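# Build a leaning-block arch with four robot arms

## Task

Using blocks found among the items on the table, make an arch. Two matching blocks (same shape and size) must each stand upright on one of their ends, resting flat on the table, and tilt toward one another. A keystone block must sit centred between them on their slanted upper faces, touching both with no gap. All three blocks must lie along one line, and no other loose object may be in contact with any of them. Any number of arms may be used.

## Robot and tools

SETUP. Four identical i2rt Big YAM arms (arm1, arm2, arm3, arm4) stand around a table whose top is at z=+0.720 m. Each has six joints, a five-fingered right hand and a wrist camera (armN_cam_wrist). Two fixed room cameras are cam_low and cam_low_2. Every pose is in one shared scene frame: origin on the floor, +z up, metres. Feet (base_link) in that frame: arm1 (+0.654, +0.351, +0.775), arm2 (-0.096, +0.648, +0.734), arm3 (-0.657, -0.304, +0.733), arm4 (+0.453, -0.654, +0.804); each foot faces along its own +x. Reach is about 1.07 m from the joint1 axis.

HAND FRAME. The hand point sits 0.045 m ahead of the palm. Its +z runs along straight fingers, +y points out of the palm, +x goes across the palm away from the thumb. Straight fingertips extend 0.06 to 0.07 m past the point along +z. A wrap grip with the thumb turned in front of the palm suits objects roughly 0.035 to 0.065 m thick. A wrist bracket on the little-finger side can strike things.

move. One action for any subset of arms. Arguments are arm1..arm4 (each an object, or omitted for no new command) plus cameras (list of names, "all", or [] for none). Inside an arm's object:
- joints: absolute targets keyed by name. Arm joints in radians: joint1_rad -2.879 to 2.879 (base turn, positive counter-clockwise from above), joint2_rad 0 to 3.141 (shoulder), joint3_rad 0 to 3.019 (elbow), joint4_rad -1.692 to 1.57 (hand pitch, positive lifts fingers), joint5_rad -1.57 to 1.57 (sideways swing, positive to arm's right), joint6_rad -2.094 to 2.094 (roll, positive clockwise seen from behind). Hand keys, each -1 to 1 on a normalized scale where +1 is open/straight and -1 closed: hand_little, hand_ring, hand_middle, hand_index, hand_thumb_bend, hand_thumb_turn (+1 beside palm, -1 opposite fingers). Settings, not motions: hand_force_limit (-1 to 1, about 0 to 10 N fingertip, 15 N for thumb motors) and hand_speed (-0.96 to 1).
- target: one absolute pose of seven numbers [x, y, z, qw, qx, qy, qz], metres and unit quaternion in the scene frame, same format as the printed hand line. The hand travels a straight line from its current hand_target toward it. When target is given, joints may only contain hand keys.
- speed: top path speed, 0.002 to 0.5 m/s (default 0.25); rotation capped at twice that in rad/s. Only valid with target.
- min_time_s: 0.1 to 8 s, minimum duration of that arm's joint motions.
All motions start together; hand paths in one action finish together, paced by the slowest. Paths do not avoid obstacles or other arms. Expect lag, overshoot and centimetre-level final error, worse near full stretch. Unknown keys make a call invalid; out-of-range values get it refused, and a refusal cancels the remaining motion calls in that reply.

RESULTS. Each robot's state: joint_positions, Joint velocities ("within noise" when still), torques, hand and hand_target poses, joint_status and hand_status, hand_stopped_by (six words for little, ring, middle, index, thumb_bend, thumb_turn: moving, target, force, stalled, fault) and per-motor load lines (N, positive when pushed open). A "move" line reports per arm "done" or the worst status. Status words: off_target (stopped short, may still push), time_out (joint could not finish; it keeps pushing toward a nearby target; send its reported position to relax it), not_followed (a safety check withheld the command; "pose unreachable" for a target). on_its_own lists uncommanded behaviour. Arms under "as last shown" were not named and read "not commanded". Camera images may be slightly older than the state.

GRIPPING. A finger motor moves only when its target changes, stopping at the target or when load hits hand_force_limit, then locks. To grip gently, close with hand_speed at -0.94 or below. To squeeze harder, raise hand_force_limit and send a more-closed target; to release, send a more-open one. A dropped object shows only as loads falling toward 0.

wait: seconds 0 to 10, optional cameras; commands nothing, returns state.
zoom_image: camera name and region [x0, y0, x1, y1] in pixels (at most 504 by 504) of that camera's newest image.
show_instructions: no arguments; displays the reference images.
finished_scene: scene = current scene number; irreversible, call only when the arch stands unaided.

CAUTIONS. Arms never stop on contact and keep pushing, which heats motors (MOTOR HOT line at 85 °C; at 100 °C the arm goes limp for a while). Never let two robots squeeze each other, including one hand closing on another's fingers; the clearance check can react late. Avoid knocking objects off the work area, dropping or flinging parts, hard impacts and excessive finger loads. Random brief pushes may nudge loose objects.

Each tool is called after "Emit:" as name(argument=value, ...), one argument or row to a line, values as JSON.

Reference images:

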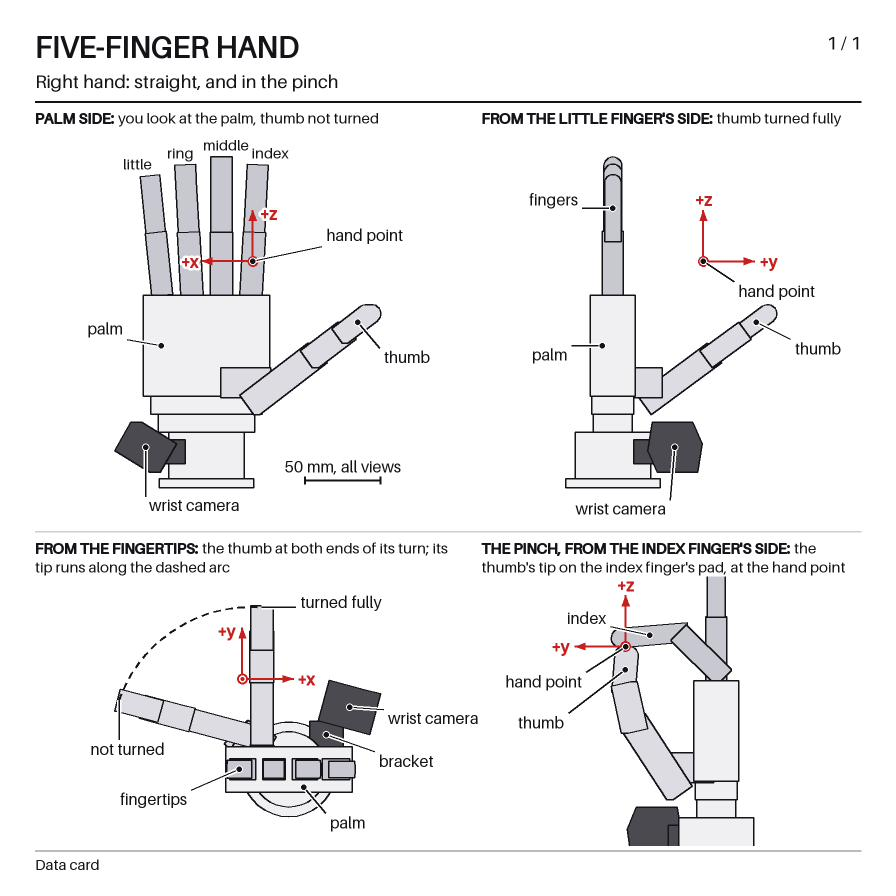

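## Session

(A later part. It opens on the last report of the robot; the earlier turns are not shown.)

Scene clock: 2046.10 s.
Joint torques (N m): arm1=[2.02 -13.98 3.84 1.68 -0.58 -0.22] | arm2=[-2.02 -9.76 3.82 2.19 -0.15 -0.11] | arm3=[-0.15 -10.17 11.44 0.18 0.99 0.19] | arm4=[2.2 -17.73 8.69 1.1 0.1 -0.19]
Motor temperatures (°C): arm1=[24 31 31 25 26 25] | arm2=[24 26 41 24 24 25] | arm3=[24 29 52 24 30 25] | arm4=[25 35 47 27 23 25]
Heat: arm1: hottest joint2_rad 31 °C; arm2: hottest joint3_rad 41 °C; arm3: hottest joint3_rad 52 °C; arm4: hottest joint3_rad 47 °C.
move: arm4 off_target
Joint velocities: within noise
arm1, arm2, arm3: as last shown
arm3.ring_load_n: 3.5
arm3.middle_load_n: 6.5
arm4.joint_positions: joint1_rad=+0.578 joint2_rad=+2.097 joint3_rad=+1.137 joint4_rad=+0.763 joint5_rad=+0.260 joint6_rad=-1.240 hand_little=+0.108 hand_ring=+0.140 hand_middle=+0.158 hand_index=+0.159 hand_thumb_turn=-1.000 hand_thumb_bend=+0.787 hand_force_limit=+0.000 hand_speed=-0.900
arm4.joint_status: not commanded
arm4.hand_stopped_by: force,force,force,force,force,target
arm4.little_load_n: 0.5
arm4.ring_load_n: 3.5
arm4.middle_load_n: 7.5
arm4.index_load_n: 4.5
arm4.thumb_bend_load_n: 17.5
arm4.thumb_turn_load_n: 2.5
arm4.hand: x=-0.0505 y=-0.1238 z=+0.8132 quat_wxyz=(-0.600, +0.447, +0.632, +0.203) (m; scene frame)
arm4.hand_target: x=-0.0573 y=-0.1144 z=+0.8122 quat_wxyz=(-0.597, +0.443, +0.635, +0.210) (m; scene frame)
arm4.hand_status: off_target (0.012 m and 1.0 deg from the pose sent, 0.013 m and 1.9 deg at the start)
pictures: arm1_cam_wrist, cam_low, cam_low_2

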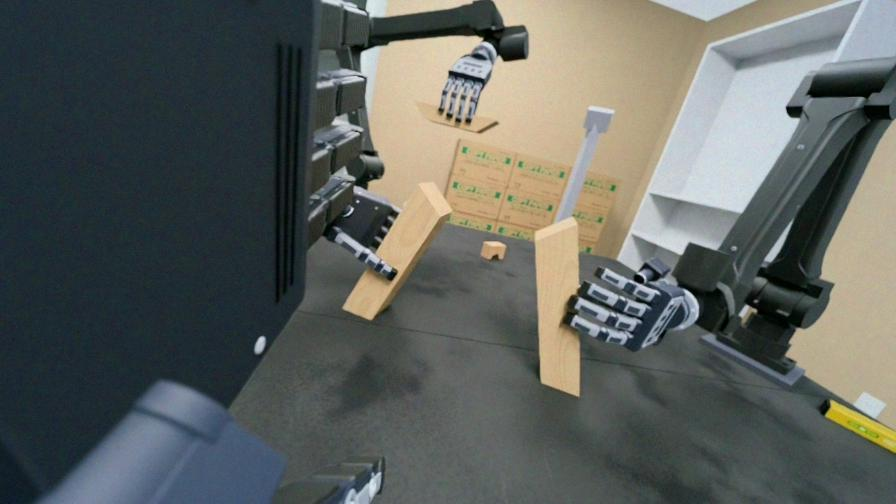

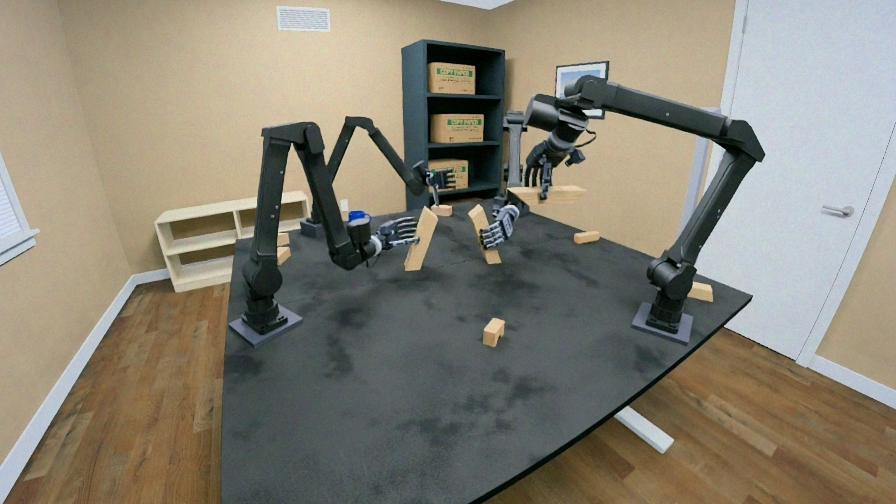

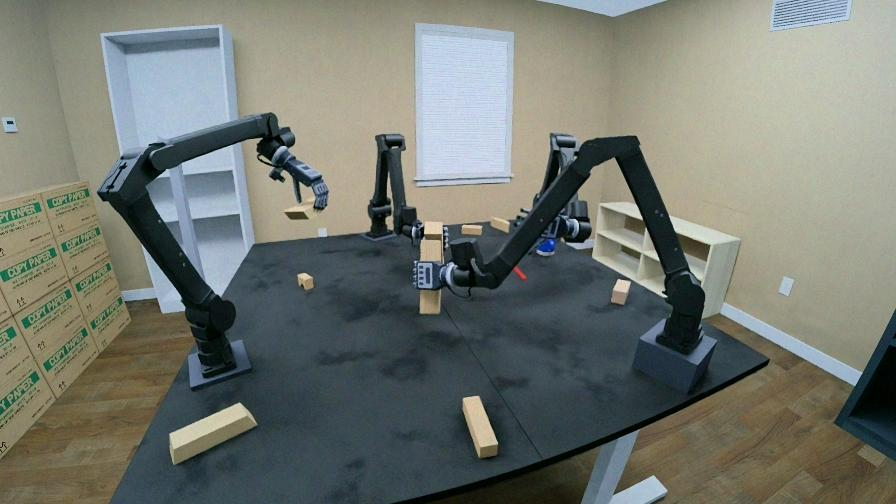

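Emit:
move(
  arm1={"target":[0.32,0.0,1.12,-0.25,0.168,0.951,-0.045],"speed":0.4},
)

Emit:
move(
  arm1={"target":[0.021,-0.058,1.18,-0.2549,-0.1677,0.9513,-0.0450],"speed":0.3},
  cameras=["arm1_cam_wrist"],
)

Emit:
zoom_image(
  camera="arm1_cam_wrist",
  region=[360, 180, 580, 420],
)

Scene clock: 2102.93 s.
Joint torques (N m): arm1=[1.44 -10.29 9.59 0.25 0.23 0.16] | arm2=[-1.96 -9.17 3.79 2.28 -0.13 -0.1] | arm3=[-0.91 -9.11 11.33 0.2 1.08 0.16] | arm4=[2.2 -17.79 8.7 1.11 0.09 -0.19]
Motor temperatures (°C): arm1=[24 31 31 25 26 25] | arm2=[24 26 38 24 24 25] | arm3=[24 29 52 24 30 25] | arm4=[25 33 47 27 23 25]
Heat: arm1: hottest joint2_rad 31 °C; arm2: hottest joint3_rad 38 °C; arm3: hottest joint3_rad 52 °C; arm4: hottest joint3_rad 47 °C.
move: arm1 off_target
Joint velocities: within noise
arm1.joint_positions: joint1_rad=+0.573 joint2_rad=+1.569 joint3_rad=+1.807 joint4_rad=-1.506 joint5_rad=+0.390 joint6_rad=-0.363 hand_little=+1.000 hand_ring=+1.000 hand_middle=+1.000 hand_index=+1.000 hand_thumb_turn=+1.000 hand_thumb_bend=+1.000 hand_force_limit=+0.000 hand_speed=-0.800
arm1.joint_status: not commanded
arm1.hand_stopped_by: target,target,target,target,target,target
arm1.little_load_n: 0.0
arm1.ring_load_n: 0.0
arm1.middle_load_n: 0.0
arm1.index_load_n: 0.0
arm1.thumb_bend_load_n: 0.0
arm1.thumb_turn_load_n: 0.0
arm1.hand: x=+0.3234 y=+0.0054 z=+1.1080 quat_wxyz=(+0.244, -0.157, -0.956, +0.033) (m; scene frame)
arm1.hand_target: x=+0.3205 y=-0.0008 z=+1.1206 quat_wxyz=(+0.248, -0.168, -0.953, +0.046) (m; scene frame)
arm1.hand_status: off_target (0.014 m and 2.1 deg from the pose sent, 0.204 m and 72.2 deg at the start; pose on its path clipped on 17 of 72 steps)
arm2, arm3, arm4: as last shown
arm2.little_load_n: 0.5
arm3.ring_load_n: 3.0
arm3.thumb_bend_load_n: 17.5
arm4.ring_load_n: 3.0
arm4.thumb_bend_load_n: 17.0
pictures: none

Scene clock: 2105.07 s.
Joint torques (N m): arm1=[0.91 -18.32 8.57 2.1 0.2 -0.16] | arm2=[-1.9 -9.41 3.82 2.26 -0.15 -0.12] | arm3=[-0.97 -9.7 11.25 -0.06 0.99 0.25] | arm4=[2.2 -17.79 8.7 1.1 0.1 -0.19]
Motor temperatures (°C): arm1=[24 31 31 25 26 25] | arm2=[24 26 38 24 24 25] | arm3=[24 29 52 24 30 25] | arm4=[25 33 47 27 23 25]
Heat: arm1: hottest joint2_rad 31 °C; arm2: hottest joint3_rad 38 °C; arm3: hottest joint3_rad 52 °C; arm4: hottest joint3_rad 47 °C.
move: arm1 off_target
Joint velocities: within noise
arm1.joint_positions: joint1_rad=+0.308 joint2_rad=+2.246 joint3_rad=+2.883 joint4_rad=-1.538 joint5_rad=+0.144 joint6_rad=-1.335 hand_little=+1.000 hand_ring=+1.000 hand_middle=+1.000 hand_index=+1.000 hand_thumb_turn=+1.000 hand_thumb_bend=+1.000 hand_force_limit=+0.000 hand_speed=-0.800
arm1.joint_status: not commanded
arm1.hand_stopped_by: target,target,target,target,target,target
arm1.little_load_n: 0.0
arm1.ring_load_n: 0.0
arm1.middle_load_n: 0.0
arm1.index_load_n: 0.0
arm1.thumb_bend_load_n: 0.0
arm1.thumb_turn_load_n: 0.0
arm1.hand: x=+0.0259 y=-0.0562 z=+1.1565 quat_wxyz=(+0.328, +0.184, -0.924, +0.076) (m; scene frame)
arm1.hand_target: x=+0.0218 y=-0.0594 z=+1.1761 quat_wxyz=(+0.352, +0.188, -0.913, +0.085) (m; scene frame)
arm1.hand_status: off_target (0.024 m and 9.8 deg from the pose sent, 0.317 m and 37.5 deg at the start; a joint's target at an end of its range on 30 of 64 steps)
arm2, arm3, arm4: as last shown
arm2.little_load_n: 0.0
arm3.middle_load_n: 6.0
arm3.index_load_n: 1.0
arm3.thumb_bend_load_n: 17.0
arm3.thumb_turn_load_n: 11.0
arm4.ring_load_n: 3.5
arm4.thumb_bend_load_n: 17.5
pictures: arm1_cam_wrist

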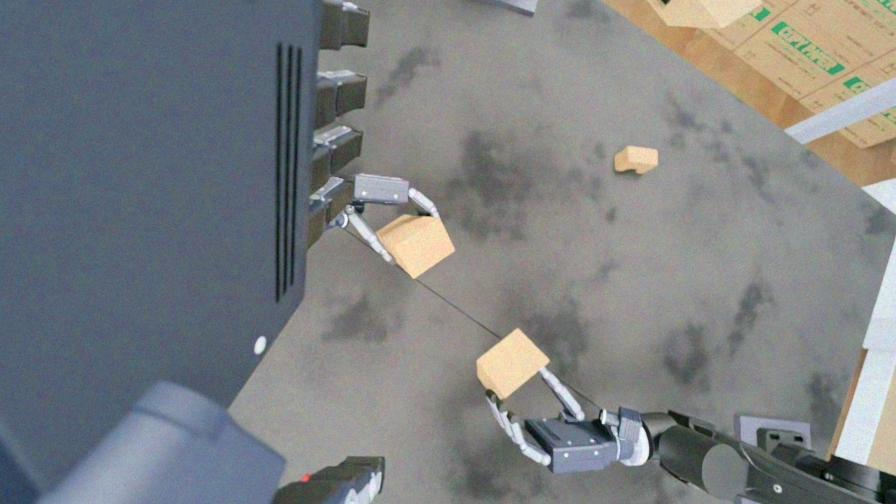

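Scaled by 2.100 from the camera's 896x504 image, which has a finer 1280x720 frame.

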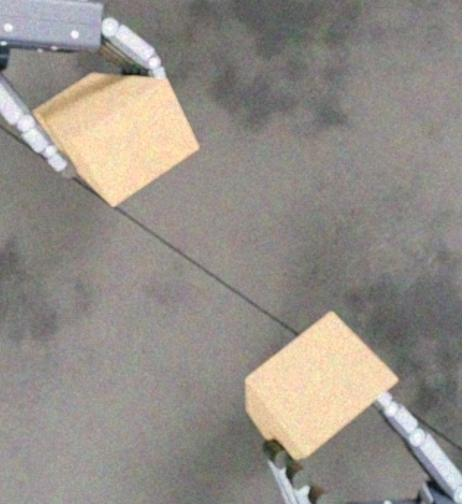

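Emit:
move(
  arm2={"target":[0.084,0.105,0.850,-0.3750,-0.6060,0.2780,-0.6440],"speed":0.04},
  cameras=["arm1_cam_wrist"],
)

Emit:
zoom_image(
  camera="arm1_cam_wrist",
  region=[360, 180, 580, 420],
)

Scene clock: 2128.33 s.
Joint torques (N m): arm1=[1.26 -18.32 8.54 2.06 0.19 -0.2] | arm2=[-0.91 -11.87 5.16 0.75 -0.09 -0.11] | arm3=[-0.85 -10.81 11.36 -0.13 1.09 0.18] | arm4=[2.2 -17.79 8.72 1.11 0.1 -0.19]
Motor temperatures (°C): arm1=[24 31 33 25 25 25] | arm2=[24 26 38 24 24 25] | arm3=[24 29 53 24 30 25] | arm4=[25 33 47 27 23 25]
Heat: arm1: hottest joint3_rad 33 °C; arm2: hottest joint3_rad 38 °C; arm3: hottest joint3_rad 53 °C; arm4: hottest joint3_rad 47 °C.
move: arm2 off_target
Joint velocities: within noise
arm1, arm4: as last shown
arm1.hand_target: x=+0.0218 y=-0.0594 z=+1.1760 quat_wxyz=(+0.352, +0.188, -0.913, +0.085) (m; scene frame)
arm2.joint_positions: joint1_rad=-0.148 joint2_rad=+1.855 joint3_rad=+0.513 joint4_rad=+1.424 joint5_rad=-0.275 joint6_rad=-1.636 hand_little=+0.119 hand_ring=+0.164 hand_middle=+0.177 hand_index=+0.175 hand_thumb_turn=-1.000 hand_thumb_bend=+0.791 hand_force_limit=+0.000 hand_speed=-0.900
arm2.joint_status: not commanded
arm2.hand_stopped_by: force,force,force,force,force,target
arm2.little_load_n: 0.0
arm2.ring_load_n: 0.0
arm2.middle_load_n: 9.5
arm2.index_load_n: 2.5
arm2.thumb_bend_load_n: 11.0
arm2.thumb_turn_load_n: -0.5
arm2.hand: x=+0.0699 y=+0.1138 z=+0.8321 quat_wxyz=(+0.374, +0.612, -0.293, +0.632) (m; scene frame)
arm2.hand_target: x=+0.0828 y=+0.1055 z=+0.8497 quat_wxyz=(+0.376, +0.606, -0.280, +0.643) (m; scene frame)
arm2.hand_status: off_target (0.024 m and 2.3 deg from the pose sent, 0.028 m and 1.6 deg at the start)
arm3.joint_positions: joint1_rad=+0.682 joint2_rad=+1.190 joint3_rad=+1.343 joint4_rad=-1.505 joint5_rad=+0.919 joint6_rad=+1.252 hand_little=+0.111 hand_ring=+0.149 hand_middle=+0.167 hand_index=+0.173 hand_thumb_turn=-1.000 hand_thumb_bend=+0.791 hand_force_limit=+0.000 hand_speed=-0.900
arm3.joint_status: not commanded
arm3.hand_stopped_by: force,force,force,force,force,target
arm3.little_load_n: 7.0
arm3.ring_load_n: 3.0
arm3.middle_load_n: 6.5
arm3.index_load_n: 1.5
arm3.thumb_bend_load_n: 17.5
arm3.thumb_turn_load_n: 11.0
arm3.hand: x=-0.3636 y=-0.0292 z=+1.0615 quat_wxyz=(-0.246, +0.523, -0.723, +0.378) (m; scene frame)
arm3.hand_target: x=-0.3607 y=-0.0193 z=+1.0797 quat_wxyz=(-0.263, +0.513, -0.727, +0.374) (m; scene frame)
arm3.hand_status: not commanded
pictures: arm1_cam_wrist

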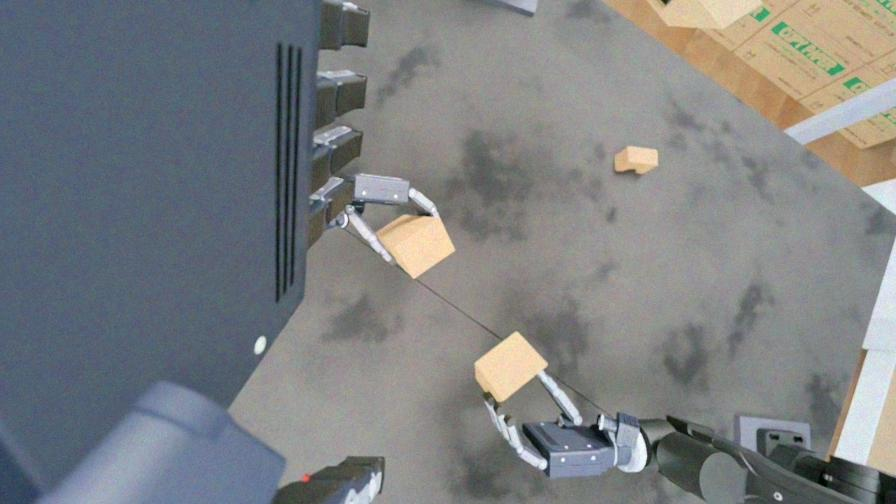

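Scaled by 2.100 from the camera's 896x504 image, which has a finer 1280x720 frame.

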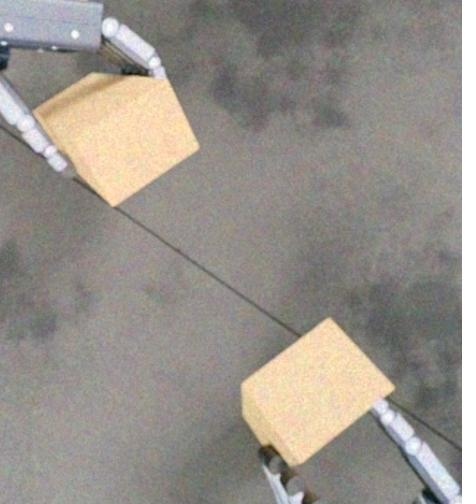

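Emit:
move(
  arm1={"target":[0.32,0.0,1.12,-0.25,0.168,0.951,-0.045],"speed":0.4},
)

Emit:
move(
  arm1={"target":[0.307,-0.09,0.98,-0.7926,0.0265,0.6082,0.0346],"speed":0.35},
  arm3={"target":[0.0,0.035,1.08,0.2604,-0.5110,0.7298,-0.3718],"speed":0.15},
  cameras=["all"],
)

Emit:
zoom_image(
  camera="cam_low",
  region=[390, 150, 550, 280],
)

Emit:
zoom_image(
  camera="cam_low_2",
  region=[370, 150, 500, 325],
)

Scene clock: 2147.27 s.
Joint torques (N m): arm1=[1.44 -11.46 6.46 0.24 0.53 0.13] | arm2=[-0.73 -11.58 5.34 0.66 -0.1 -0.09] | arm3=[-0.97 -10.29 11.48 0.09 1.08 0.24] | arm4=[2.14 -17.79 8.72 1.1 0.09 -0.2]
Motor temperatures (°C): arm1=[24 31 34 25 25 25] | arm2=[24 26 38 24 24 25] | arm3=[24 29 53 24 30 25] | arm4=[25 33 47 27 23 25]
Heat: arm1: hottest joint3_rad 34 °C; arm2: hottest joint3_rad 38 °C; arm3: hottest joint3_rad 53 °C; arm4: hottest joint3_rad 47 °C.
move: arm1 done
Joint velocities: within noise
arm1.joint_positions: joint1_rad=+0.572 joint2_rad=+1.579 joint3_rad=+1.846 joint4_rad=-1.507 joint5_rad=+0.393 joint6_rad=-0.363 hand_little=+1.000 hand_ring=+1.000 hand_middle=+1.000 hand_index=+1.000 hand_thumb_turn=+1.000 hand_thumb_bend=+1.000 hand_force_limit=+0.000 hand_speed=-0.800
arm1.joint_status: not commanded
arm1.hand_stopped_by: target,target,target,target,target,target
arm1.little_load_n: 0.0
arm1.ring_load_n: 0.0
arm1.middle_load_n: 0.0
arm1.index_load_n: 0.0
arm1.thumb_bend_load_n: 0.0
arm1.thumb_turn_load_n: 0.0
arm1.hand: x=+0.3177 y=-0.0006 z=+1.1194 quat_wxyz=(+0.252, -0.161, -0.953, +0.044) (m; scene frame)
arm1.hand_target: x=+0.3203 y=+0.0024 z=+1.1227 quat_wxyz=(+0.253, -0.169, -0.952, +0.044) (m; scene frame)
arm1.hand_status: done (0.002 m and 0.9 deg from the pose sent, 0.302 m and 41.8 deg at the start)
arm2, arm3, arm4: as last shown
arm2.index_load_n: 3.0
arm3.thumb_bend_load_n: 17.0
arm4.thumb_bend_load_n: 17.0
pictures: none

Scene clock: 2151.23 s.
Joint torques (N m): arm1=[2.08 -13.33 4.38 1.62 -0.59 -0.22] | arm2=[-1.03 -12.04 5.31 0.7 -0.07 -0.1] | arm3=[-2.43 -24.47 12.03 0.77 0.43 -0.23] | arm4=[2.2 -17.73 8.72 1.14 0.09 -0.19]
Motor temperatures (°C): arm1=[24 31 34 25 26 25] | arm2=[24 27 38 24 24 25] | arm3=[24 29 53 24 30 25] | arm4=[25 33 47 27 23 25]
Heat: arm1: hottest joint3_rad 34 °C; arm2: hottest joint3_rad 38 °C; arm3: hottest joint3_rad 53 °C; arm4: hottest joint3_rad 47 °C.
move: arm1 off_target; arm3 off_target
Joint velocities: within noise
arm1.joint_positions: joint1_rad=+0.900 joint2_rad=+1.939 joint3_rad=+1.059 joint4_rad=+1.442 joint5_rad=+1.269 joint6_rad=-2.082 hand_little=+1.000 hand_ring=+1.000 hand_middle=+1.000 hand_index=+1.000 hand_thumb_turn=+1.000 hand_thumb_bend=+1.000 hand_force_limit=+0.000 hand_speed=-0.800
arm1.joint_status: not commanded
arm1.hand_stopped_by: target,target,target,target,target,target
arm1.little_load_n: 0.0
arm1.ring_load_n: 0.0
arm1.middle_load_n: -0.5
arm1.index_load_n: 0.0
arm1.thumb_bend_load_n: 0.0
arm1.thumb_turn_load_n: 0.0
arm1.hand: x=+0.3028 y=-0.0862 z=+0.9758 quat_wxyz=(+0.764, -0.020, -0.645, -0.011) (m; scene frame)
arm1.hand_target: x=+0.3062 y=-0.0887 z=+0.9794 quat_wxyz=(+0.767, -0.018, -0.642, -0.007) (m; scene frame)
arm1.hand_status: off_target (0.007 m and 6.0 deg from the pose sent, 0.166 m and 77.1 deg at the start; a joint's target at an end of its range on 27 of 119 steps)
arm2, arm4: as last shown
arm2.thumb_bend_load_n: 11.5
arm2.thumb_turn_load_n: -1.0
arm3.joint_positions: joint1_rad=+0.230 joint2_rad=+1.930 joint3_rad=+2.179 joint4_rad=-1.155 joint5_rad=+0.703 joint6_rad=+0.698 hand_little=+0.111 hand_ring=+0.149 hand_middle=+0.167 hand_index=+0.173 hand_thumb_turn=-1.000 hand_thumb_bend=+0.791 hand_force_limit=+0.000 hand_speed=-0.900
arm3.joint_status: not commanded
arm3.hand_stopped_by: force,force,force,force,force,target
arm3.little_load_n: 7.0
arm3.ring_load_n: 3.0
arm3.middle_load_n: 6.5
arm3.index_load_n: 1.5
arm3.thumb_bend_load_n: 17.0
arm3.thumb_turn_load_n: 10.5
arm3.hand: x=-0.0062 y=+0.0361 z=+1.0651 quat_wxyz=(-0.257, +0.509, -0.736, +0.366) (m; scene frame)
arm3.hand_target: x=+0.0008 y=+0.0353 z=+1.0773 quat_wxyz=(-0.261, +0.510, -0.732, +0.369) (m; scene frame)
arm3.hand_status: off_target (0.016 m and 1.1 deg from the pose sent, 0.370 m and 2.3 deg at the start)
arm4.middle_load_n: 8.0
pictures: arm1_cam_wrist, arm2_cam_wrist, arm3_cam_wrist, arm4_cam_wrist, cam_low, cam_low_2

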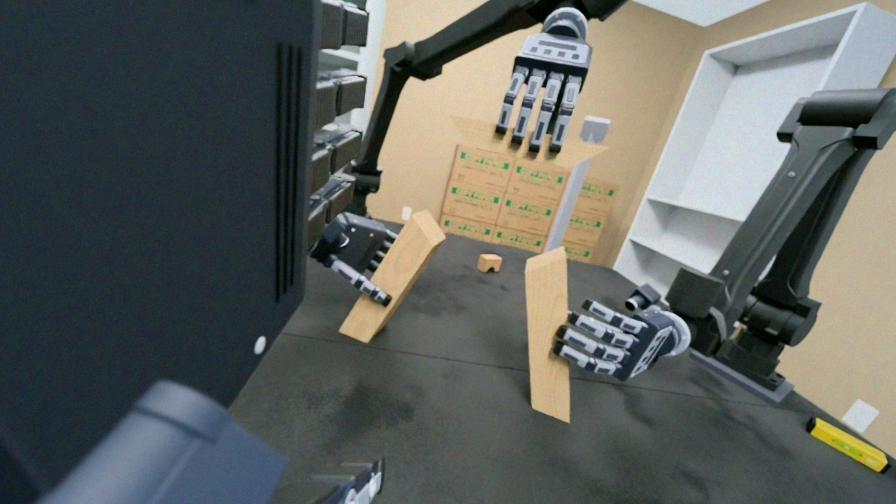

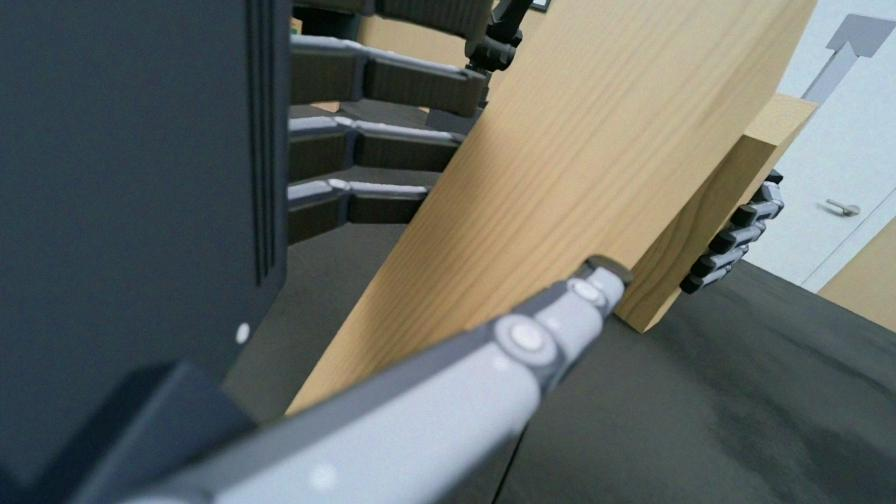

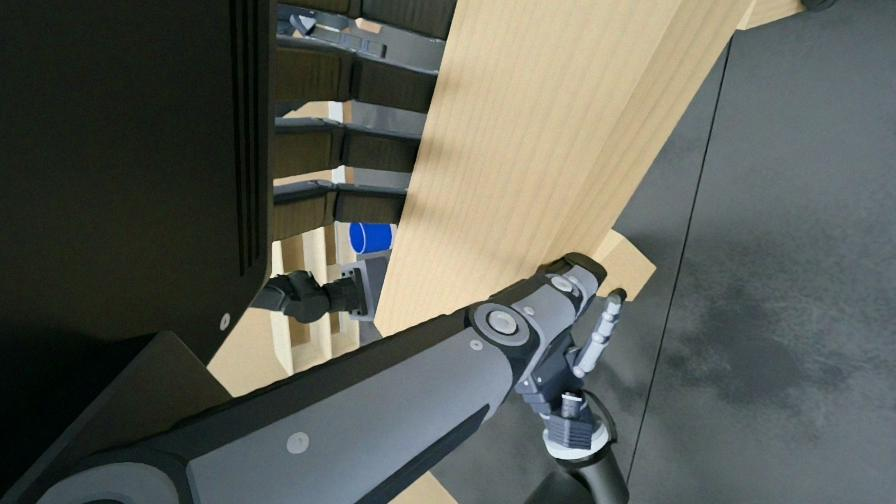

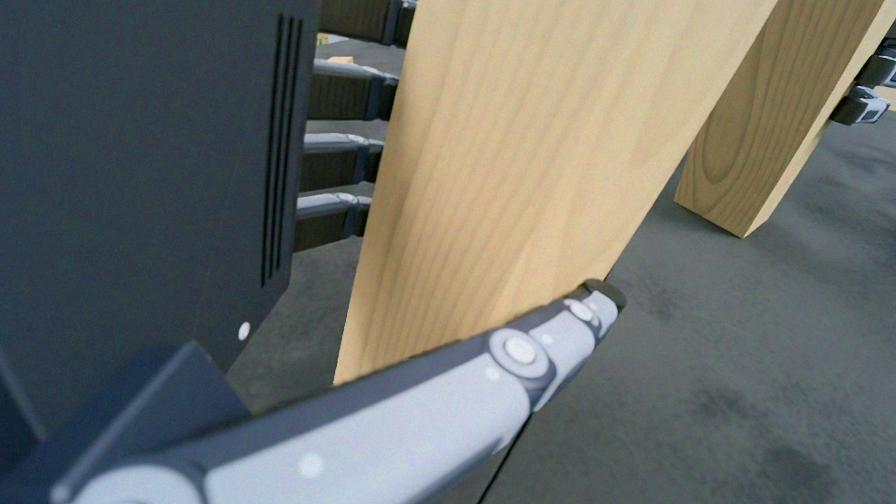

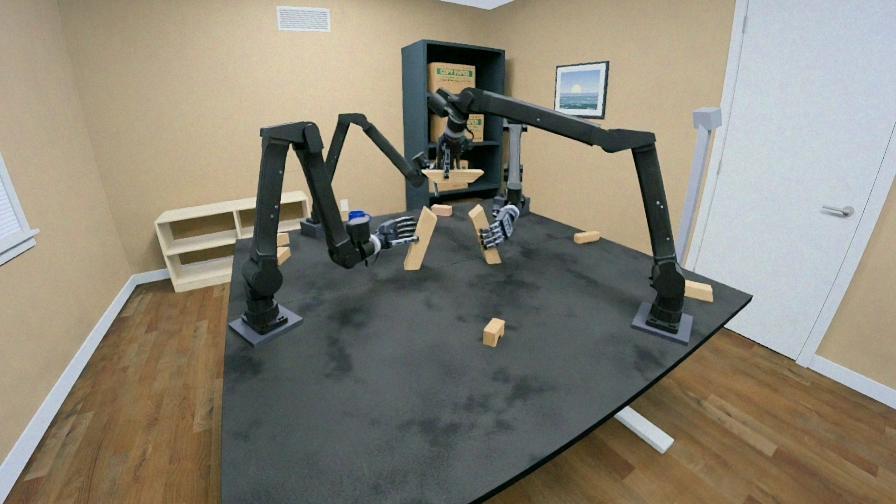

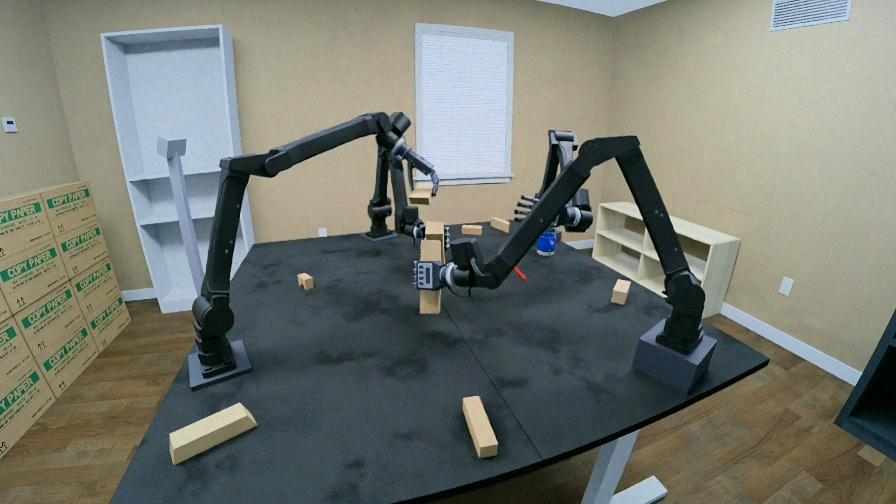

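Scaled by 3.150 from the camera's 896x504 image, which has a finer 1280x720 frame.

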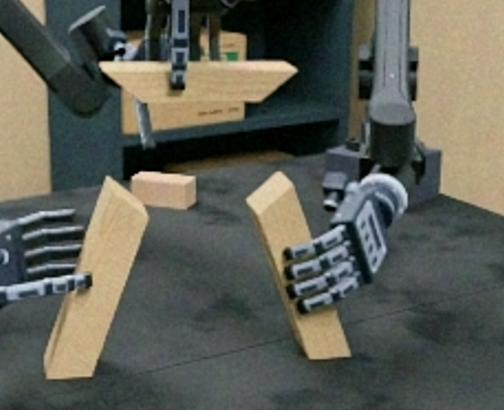

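Scaled by 2.880 from the camera's 896x504 image, which has a finer 1280x720 frame.

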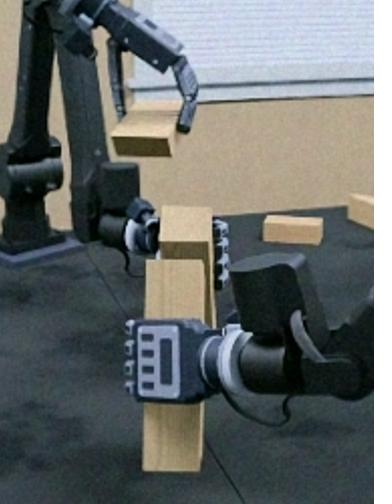

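Emit:
zoom_image(
  camera="cam_low_2",
  region=[400, 180, 450, 225],
)

Emit:
zoom_image(
  camera="cam_low",
  region=[415, 160, 490, 225],
)

Scaled by 10.080 from the camera's 896x504 image, which has a finer 1280x720 frame.

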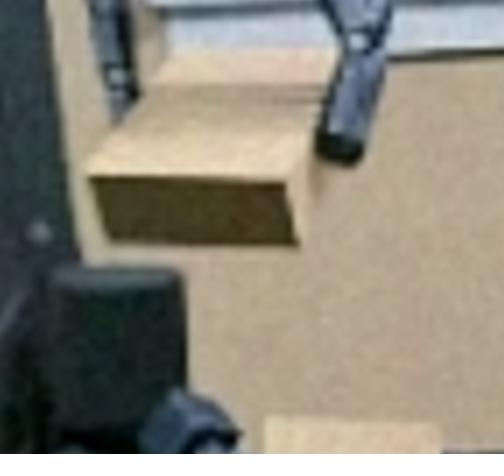

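Scaled by 6.720 from the camera's 896x504 image, which has a finer 1280x720 frame.

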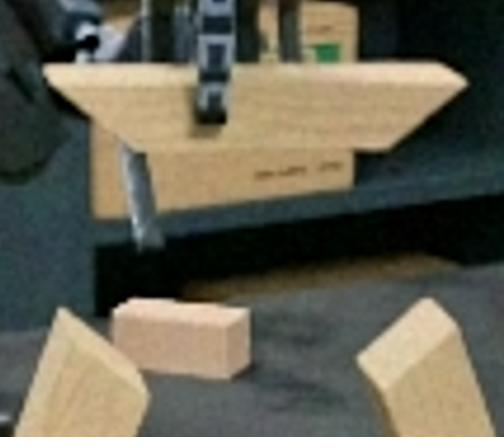

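Emit:
move(
  arm3={"target":[0.027,0.0225,1.015,0.2604,-0.5110,0.7298,-0.3718],"speed":0.1},
  cameras=["arm1_cam_wrist","arm3_cam_wrist","cam_low","cam_low_2"],
)

Emit:
zoom_image(
  camera="cam_low",
  region=[415, 160, 490, 225],
)

Emit:
zoom_image(
  camera="cam_low_2",
  region=[400, 190, 460, 240],
)

Emit:
zoom_image(
  camera="arm1_cam_wrist",
  region=[350, 80, 650, 300],
)

Scene clock: 2182.70 s.
Joint torques (N m): arm1=[2.02 -13.39 4.34 1.63 -0.58 -0.21] | arm2=[-0.79 -11.99 5.34 0.65 -0.08 -0.12] | arm3=[-2.78 -24.64 8.88 2.76 0.43 -0.24] | arm4=[2.2 -17.67 8.7 1.11 0.1 -0.2]
Motor temperatures (°C): arm1=[24 32 33 25 26 25] | arm2=[24 27 38 24 24 25] | arm3=[24 34 55 24 28 25] | arm4=[25 33 46 27 23 25]
Heat: arm1: hottest joint3_rad 33 °C; arm2: hottest joint3_rad 38 °C; arm3: hottest joint3_rad 55 °C; arm4: hottest joint3_rad 46 °C.
move: arm3 off_target
Joint velocities: within noise
arm1, arm2, arm4: as last shown
arm1.middle_load_n: 0.0
arm2.thumb_turn_load_n: -0.5
arm3.joint_positions: joint1_rad=+0.190 joint2_rad=+1.931 joint3_rad=+2.056 joint4_rad=-1.000 joint5_rad=+0.683 joint6_rad=+0.655 hand_little=+0.111 hand_ring=+0.149 hand_middle=+0.167 hand_index=+0.173 hand_thumb_turn=-1.000 hand_thumb_bend=+0.791 hand_force_limit=+0.000 hand_speed=-0.900
arm3.joint_status: not commanded
arm3.hand_stopped_by: force,force,force,force,force,target
arm3.little_load_n: 7.0
arm3.ring_load_n: 3.0
arm3.middle_load_n: 6.5
arm3.index_load_n: 1.5
arm3.thumb_bend_load_n: 17.0
arm3.thumb_turn_load_n: 10.5
arm3.hand: x=+0.0177 y=+0.0198 z=+1.0203 quat_wxyz=(-0.258, +0.507, -0.735, +0.368) (m; scene frame)
arm3.hand_target: x=+0.0274 y=+0.0198 z=+1.0144 quat_wxyz=(-0.259, +0.510, -0.731, +0.372) (m; scene frame)
arm3.hand_status: off_target (0.011 m and 0.9 deg from the pose sent, 0.062 m and 1.1 deg at the start)
arm4.middle_load_n: 7.5
arm4.index_load_n: 4.0
pictures: arm1_cam_wrist, arm3_cam_wrist, cam_low, cam_low_2

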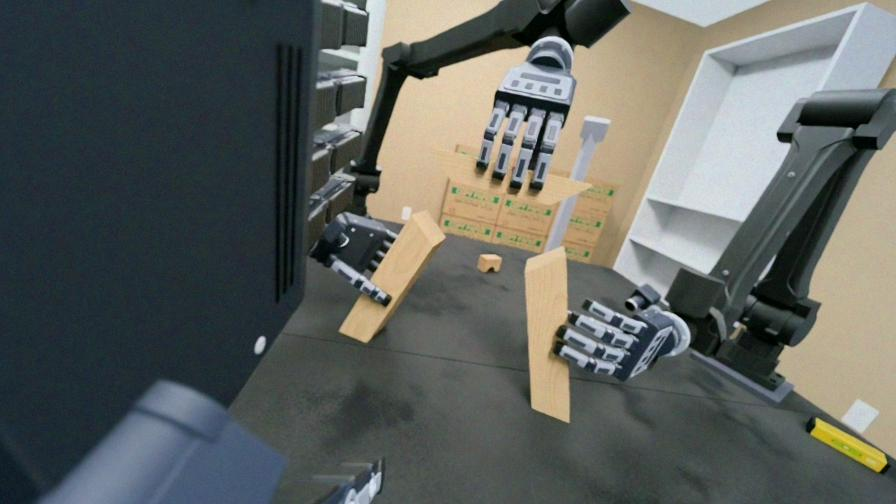

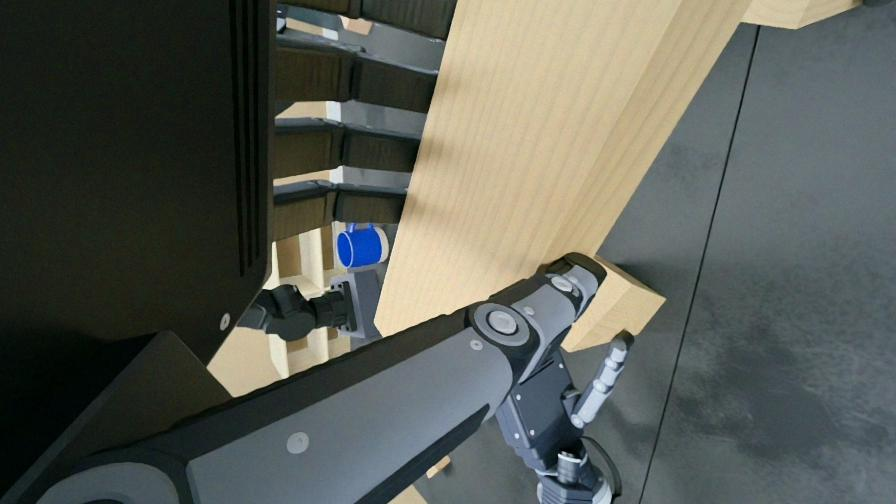

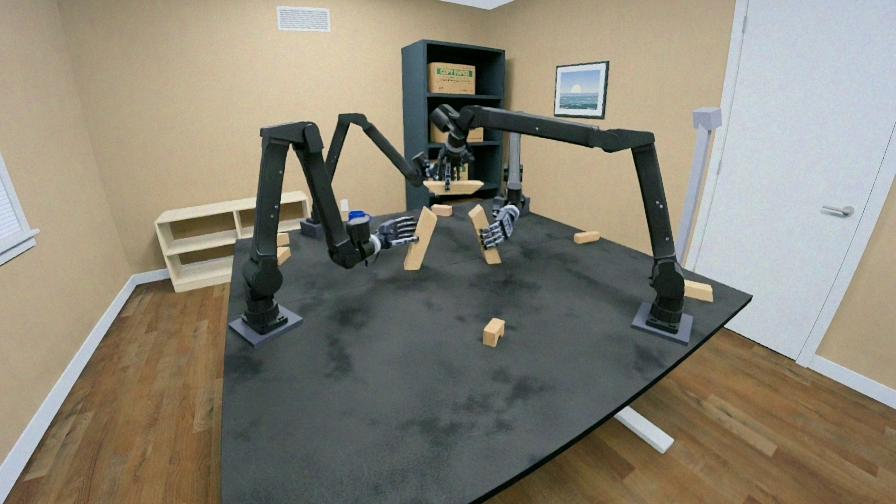

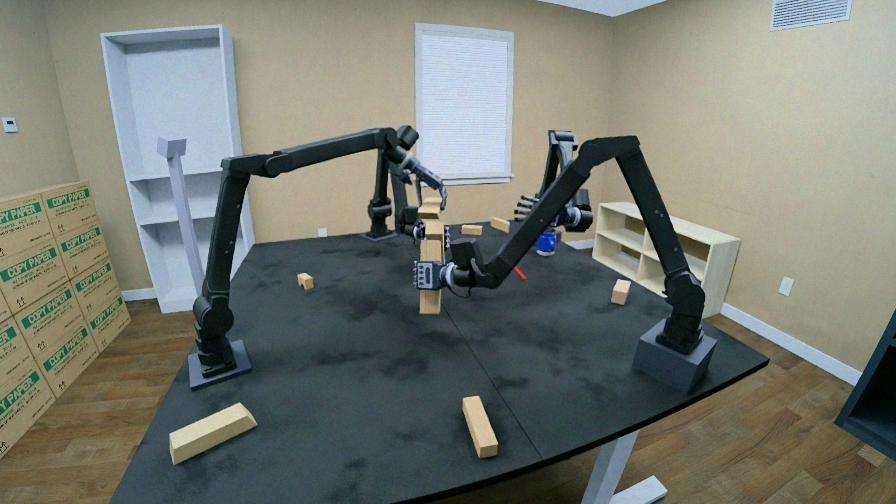

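Scaled by 6.720 from the camera's 896x504 image, which has a finer 1280x720 frame.

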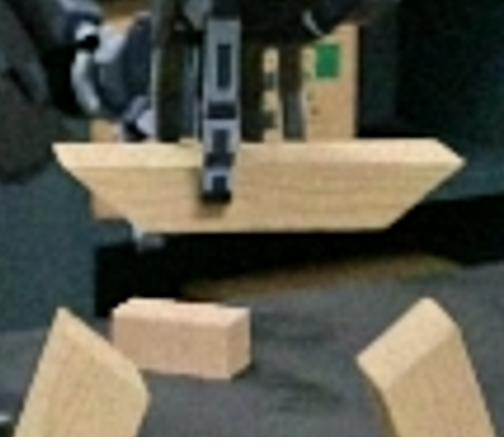

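Scaled by 8.400 from the camera's 896x504 image, which has a finer 1280x720 frame.

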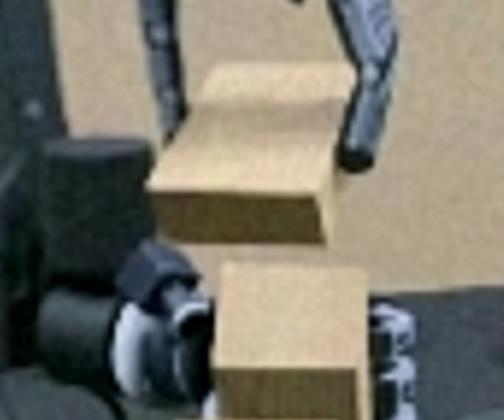

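Scaled by 1.680 from the camera's 896x504 image, which has a finer 1280x720 frame.

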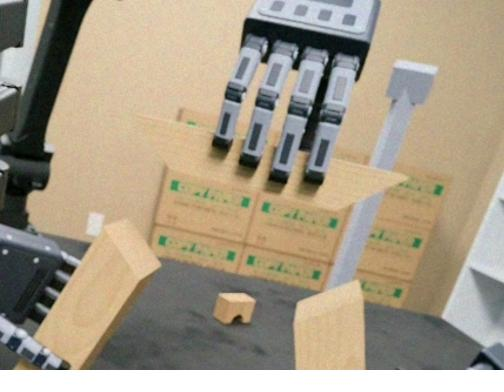

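Emit:
move(
  arm3={"target":[0.032,0.0165,0.962,0.2604,-0.5110,0.7298,-0.3718],"speed":0.06},
  cameras=["arm1_cam_wrist","cam_low","cam_low_2"],
)

Emit:
zoom_image(
  camera="cam_low",
  region=[415, 170, 490, 235],
)

Emit:
zoom_image(
  camera="cam_low_2",
  region=[400, 190, 460, 240],
)

Emit:
zoom_image(
  camera="arm1_cam_wrist",
  region=[350, 120, 650, 340],
)

Scene clock: 2201.30 s.
Joint torques (N m): arm1=[1.96 -13.39 4.33 1.61 -0.58 -0.2] | arm2=[-1.38 -11.69 5.19 0.55 -0.08 -0.08] | arm3=[-2.37 -25.35 9.03 2.69 0.36 -0.15] | arm4=[2.2 -17.79 8.7 1.09 0.1 -0.19]
Motor temperatures (°C): arm1=[24 32 32 25 26 25] | arm2=[24 27 38 24 24 25] | arm3=[24 34 51 24 28 25] | arm4=[25 33 46 27 23 25]
Heat: arm1: hottest joint2_rad 32 °C; arm2: hottest joint3_rad 38 °C; arm3: hottest joint3_rad 51 °C; arm4: hottest joint3_rad 46 °C.
move: arm3 off_target
Joint velocities: within noise
arm1, arm2, arm4: as last shown
arm2.thumb_bend_load_n: 11.0
arm2.thumb_turn_load_n: -1.0
arm3.joint_positions: joint1_rad=+0.193 joint2_rad=+1.931 joint3_rad=+1.909 joint4_rad=-0.851 joint5_rad=+0.677 joint6_rad=+0.644 hand_little=+0.111 hand_ring=+0.149 hand_middle=+0.167 hand_index=+0.173 hand_thumb_turn=-1.000 hand_thumb_bend=+0.791 hand_force_limit=+0.000 hand_speed=-0.900
arm3.joint_status: not commanded
arm3.hand_stopped_by: force,force,force,force,force,target
arm3.little_load_n: 7.0
arm3.ring_load_n: 3.5
arm3.middle_load_n: 6.5
arm3.index_load_n: 1.0
arm3.thumb_bend_load_n: 17.0
arm3.thumb_turn_load_n: 10.5
arm3.hand: x=+0.0186 y=+0.0241 z=+0.9638 quat_wxyz=(-0.258, +0.513, -0.732, +0.367) (m; scene frame)
arm3.hand_target: x=+0.0291 y=+0.0200 z=+0.9617 quat_wxyz=(-0.261, +0.513, -0.729, +0.371) (m; scene frame)
arm3.hand_status: off_target (0.015 m and 0.8 deg from the pose sent, 0.060 m and 0.9 deg at the start)
arm4.index_load_n: 4.5
pictures: arm1_cam_wrist, cam_low, cam_low_2

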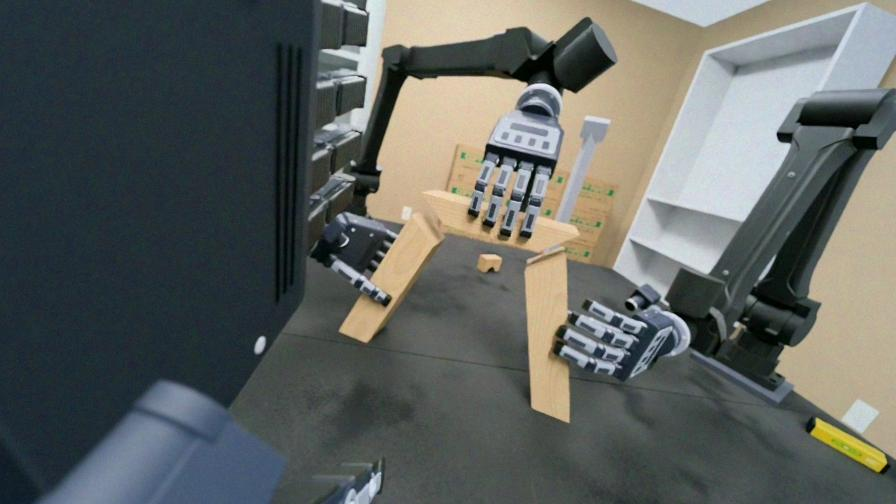

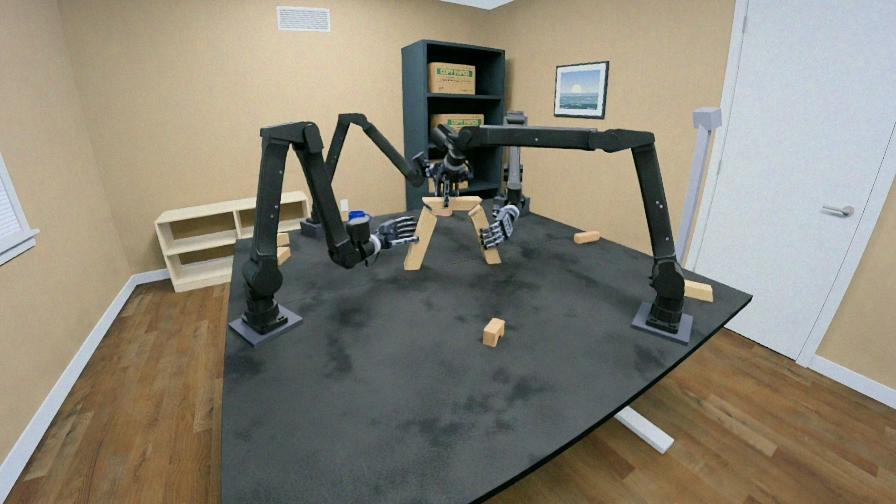

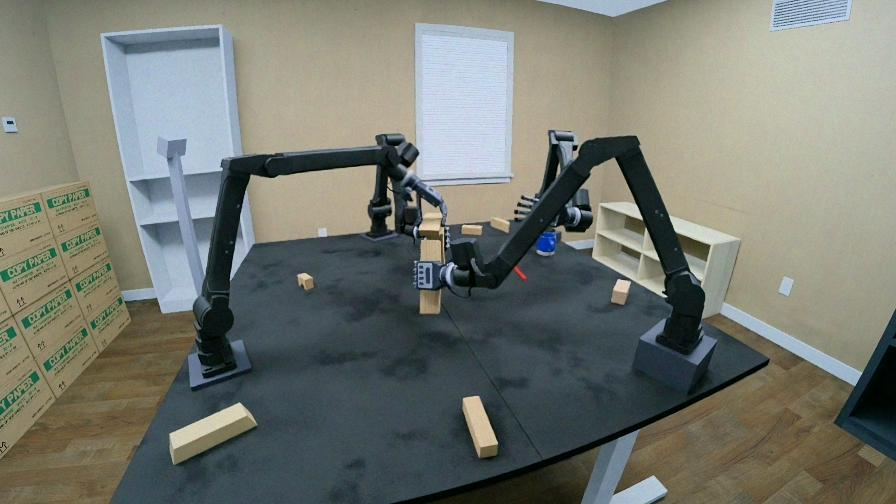

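Scaled by 6.720 from the camera's 896x504 image, which has a finer 1280x720 frame.

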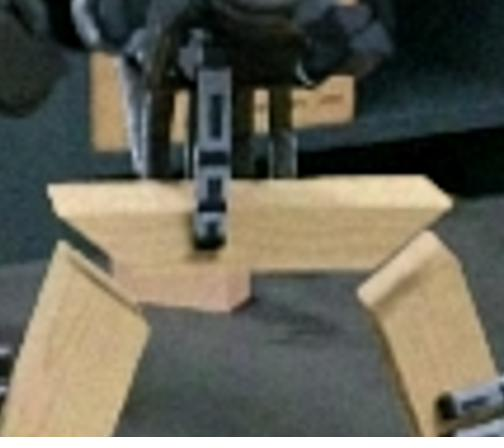

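Scaled by 8.400 from the camera's 896x504 image, which has a finer 1280x720 frame.

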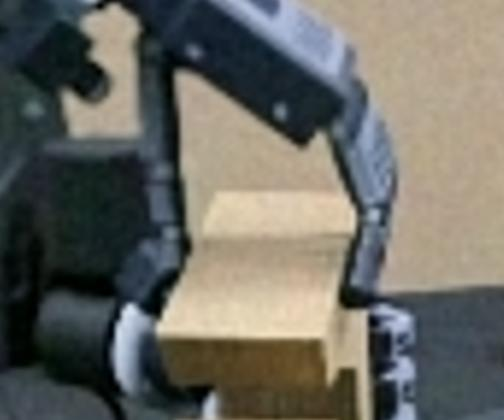

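Scaled by 1.680 from the camera's 896x504 image, which has a finer 1280x720 frame.

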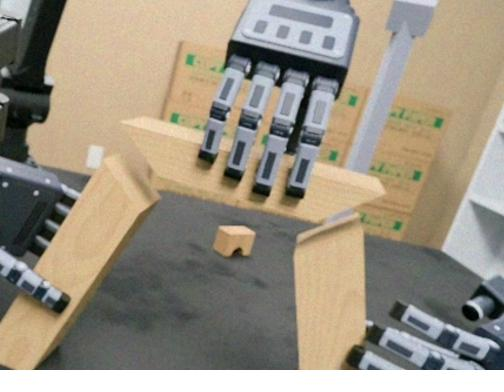

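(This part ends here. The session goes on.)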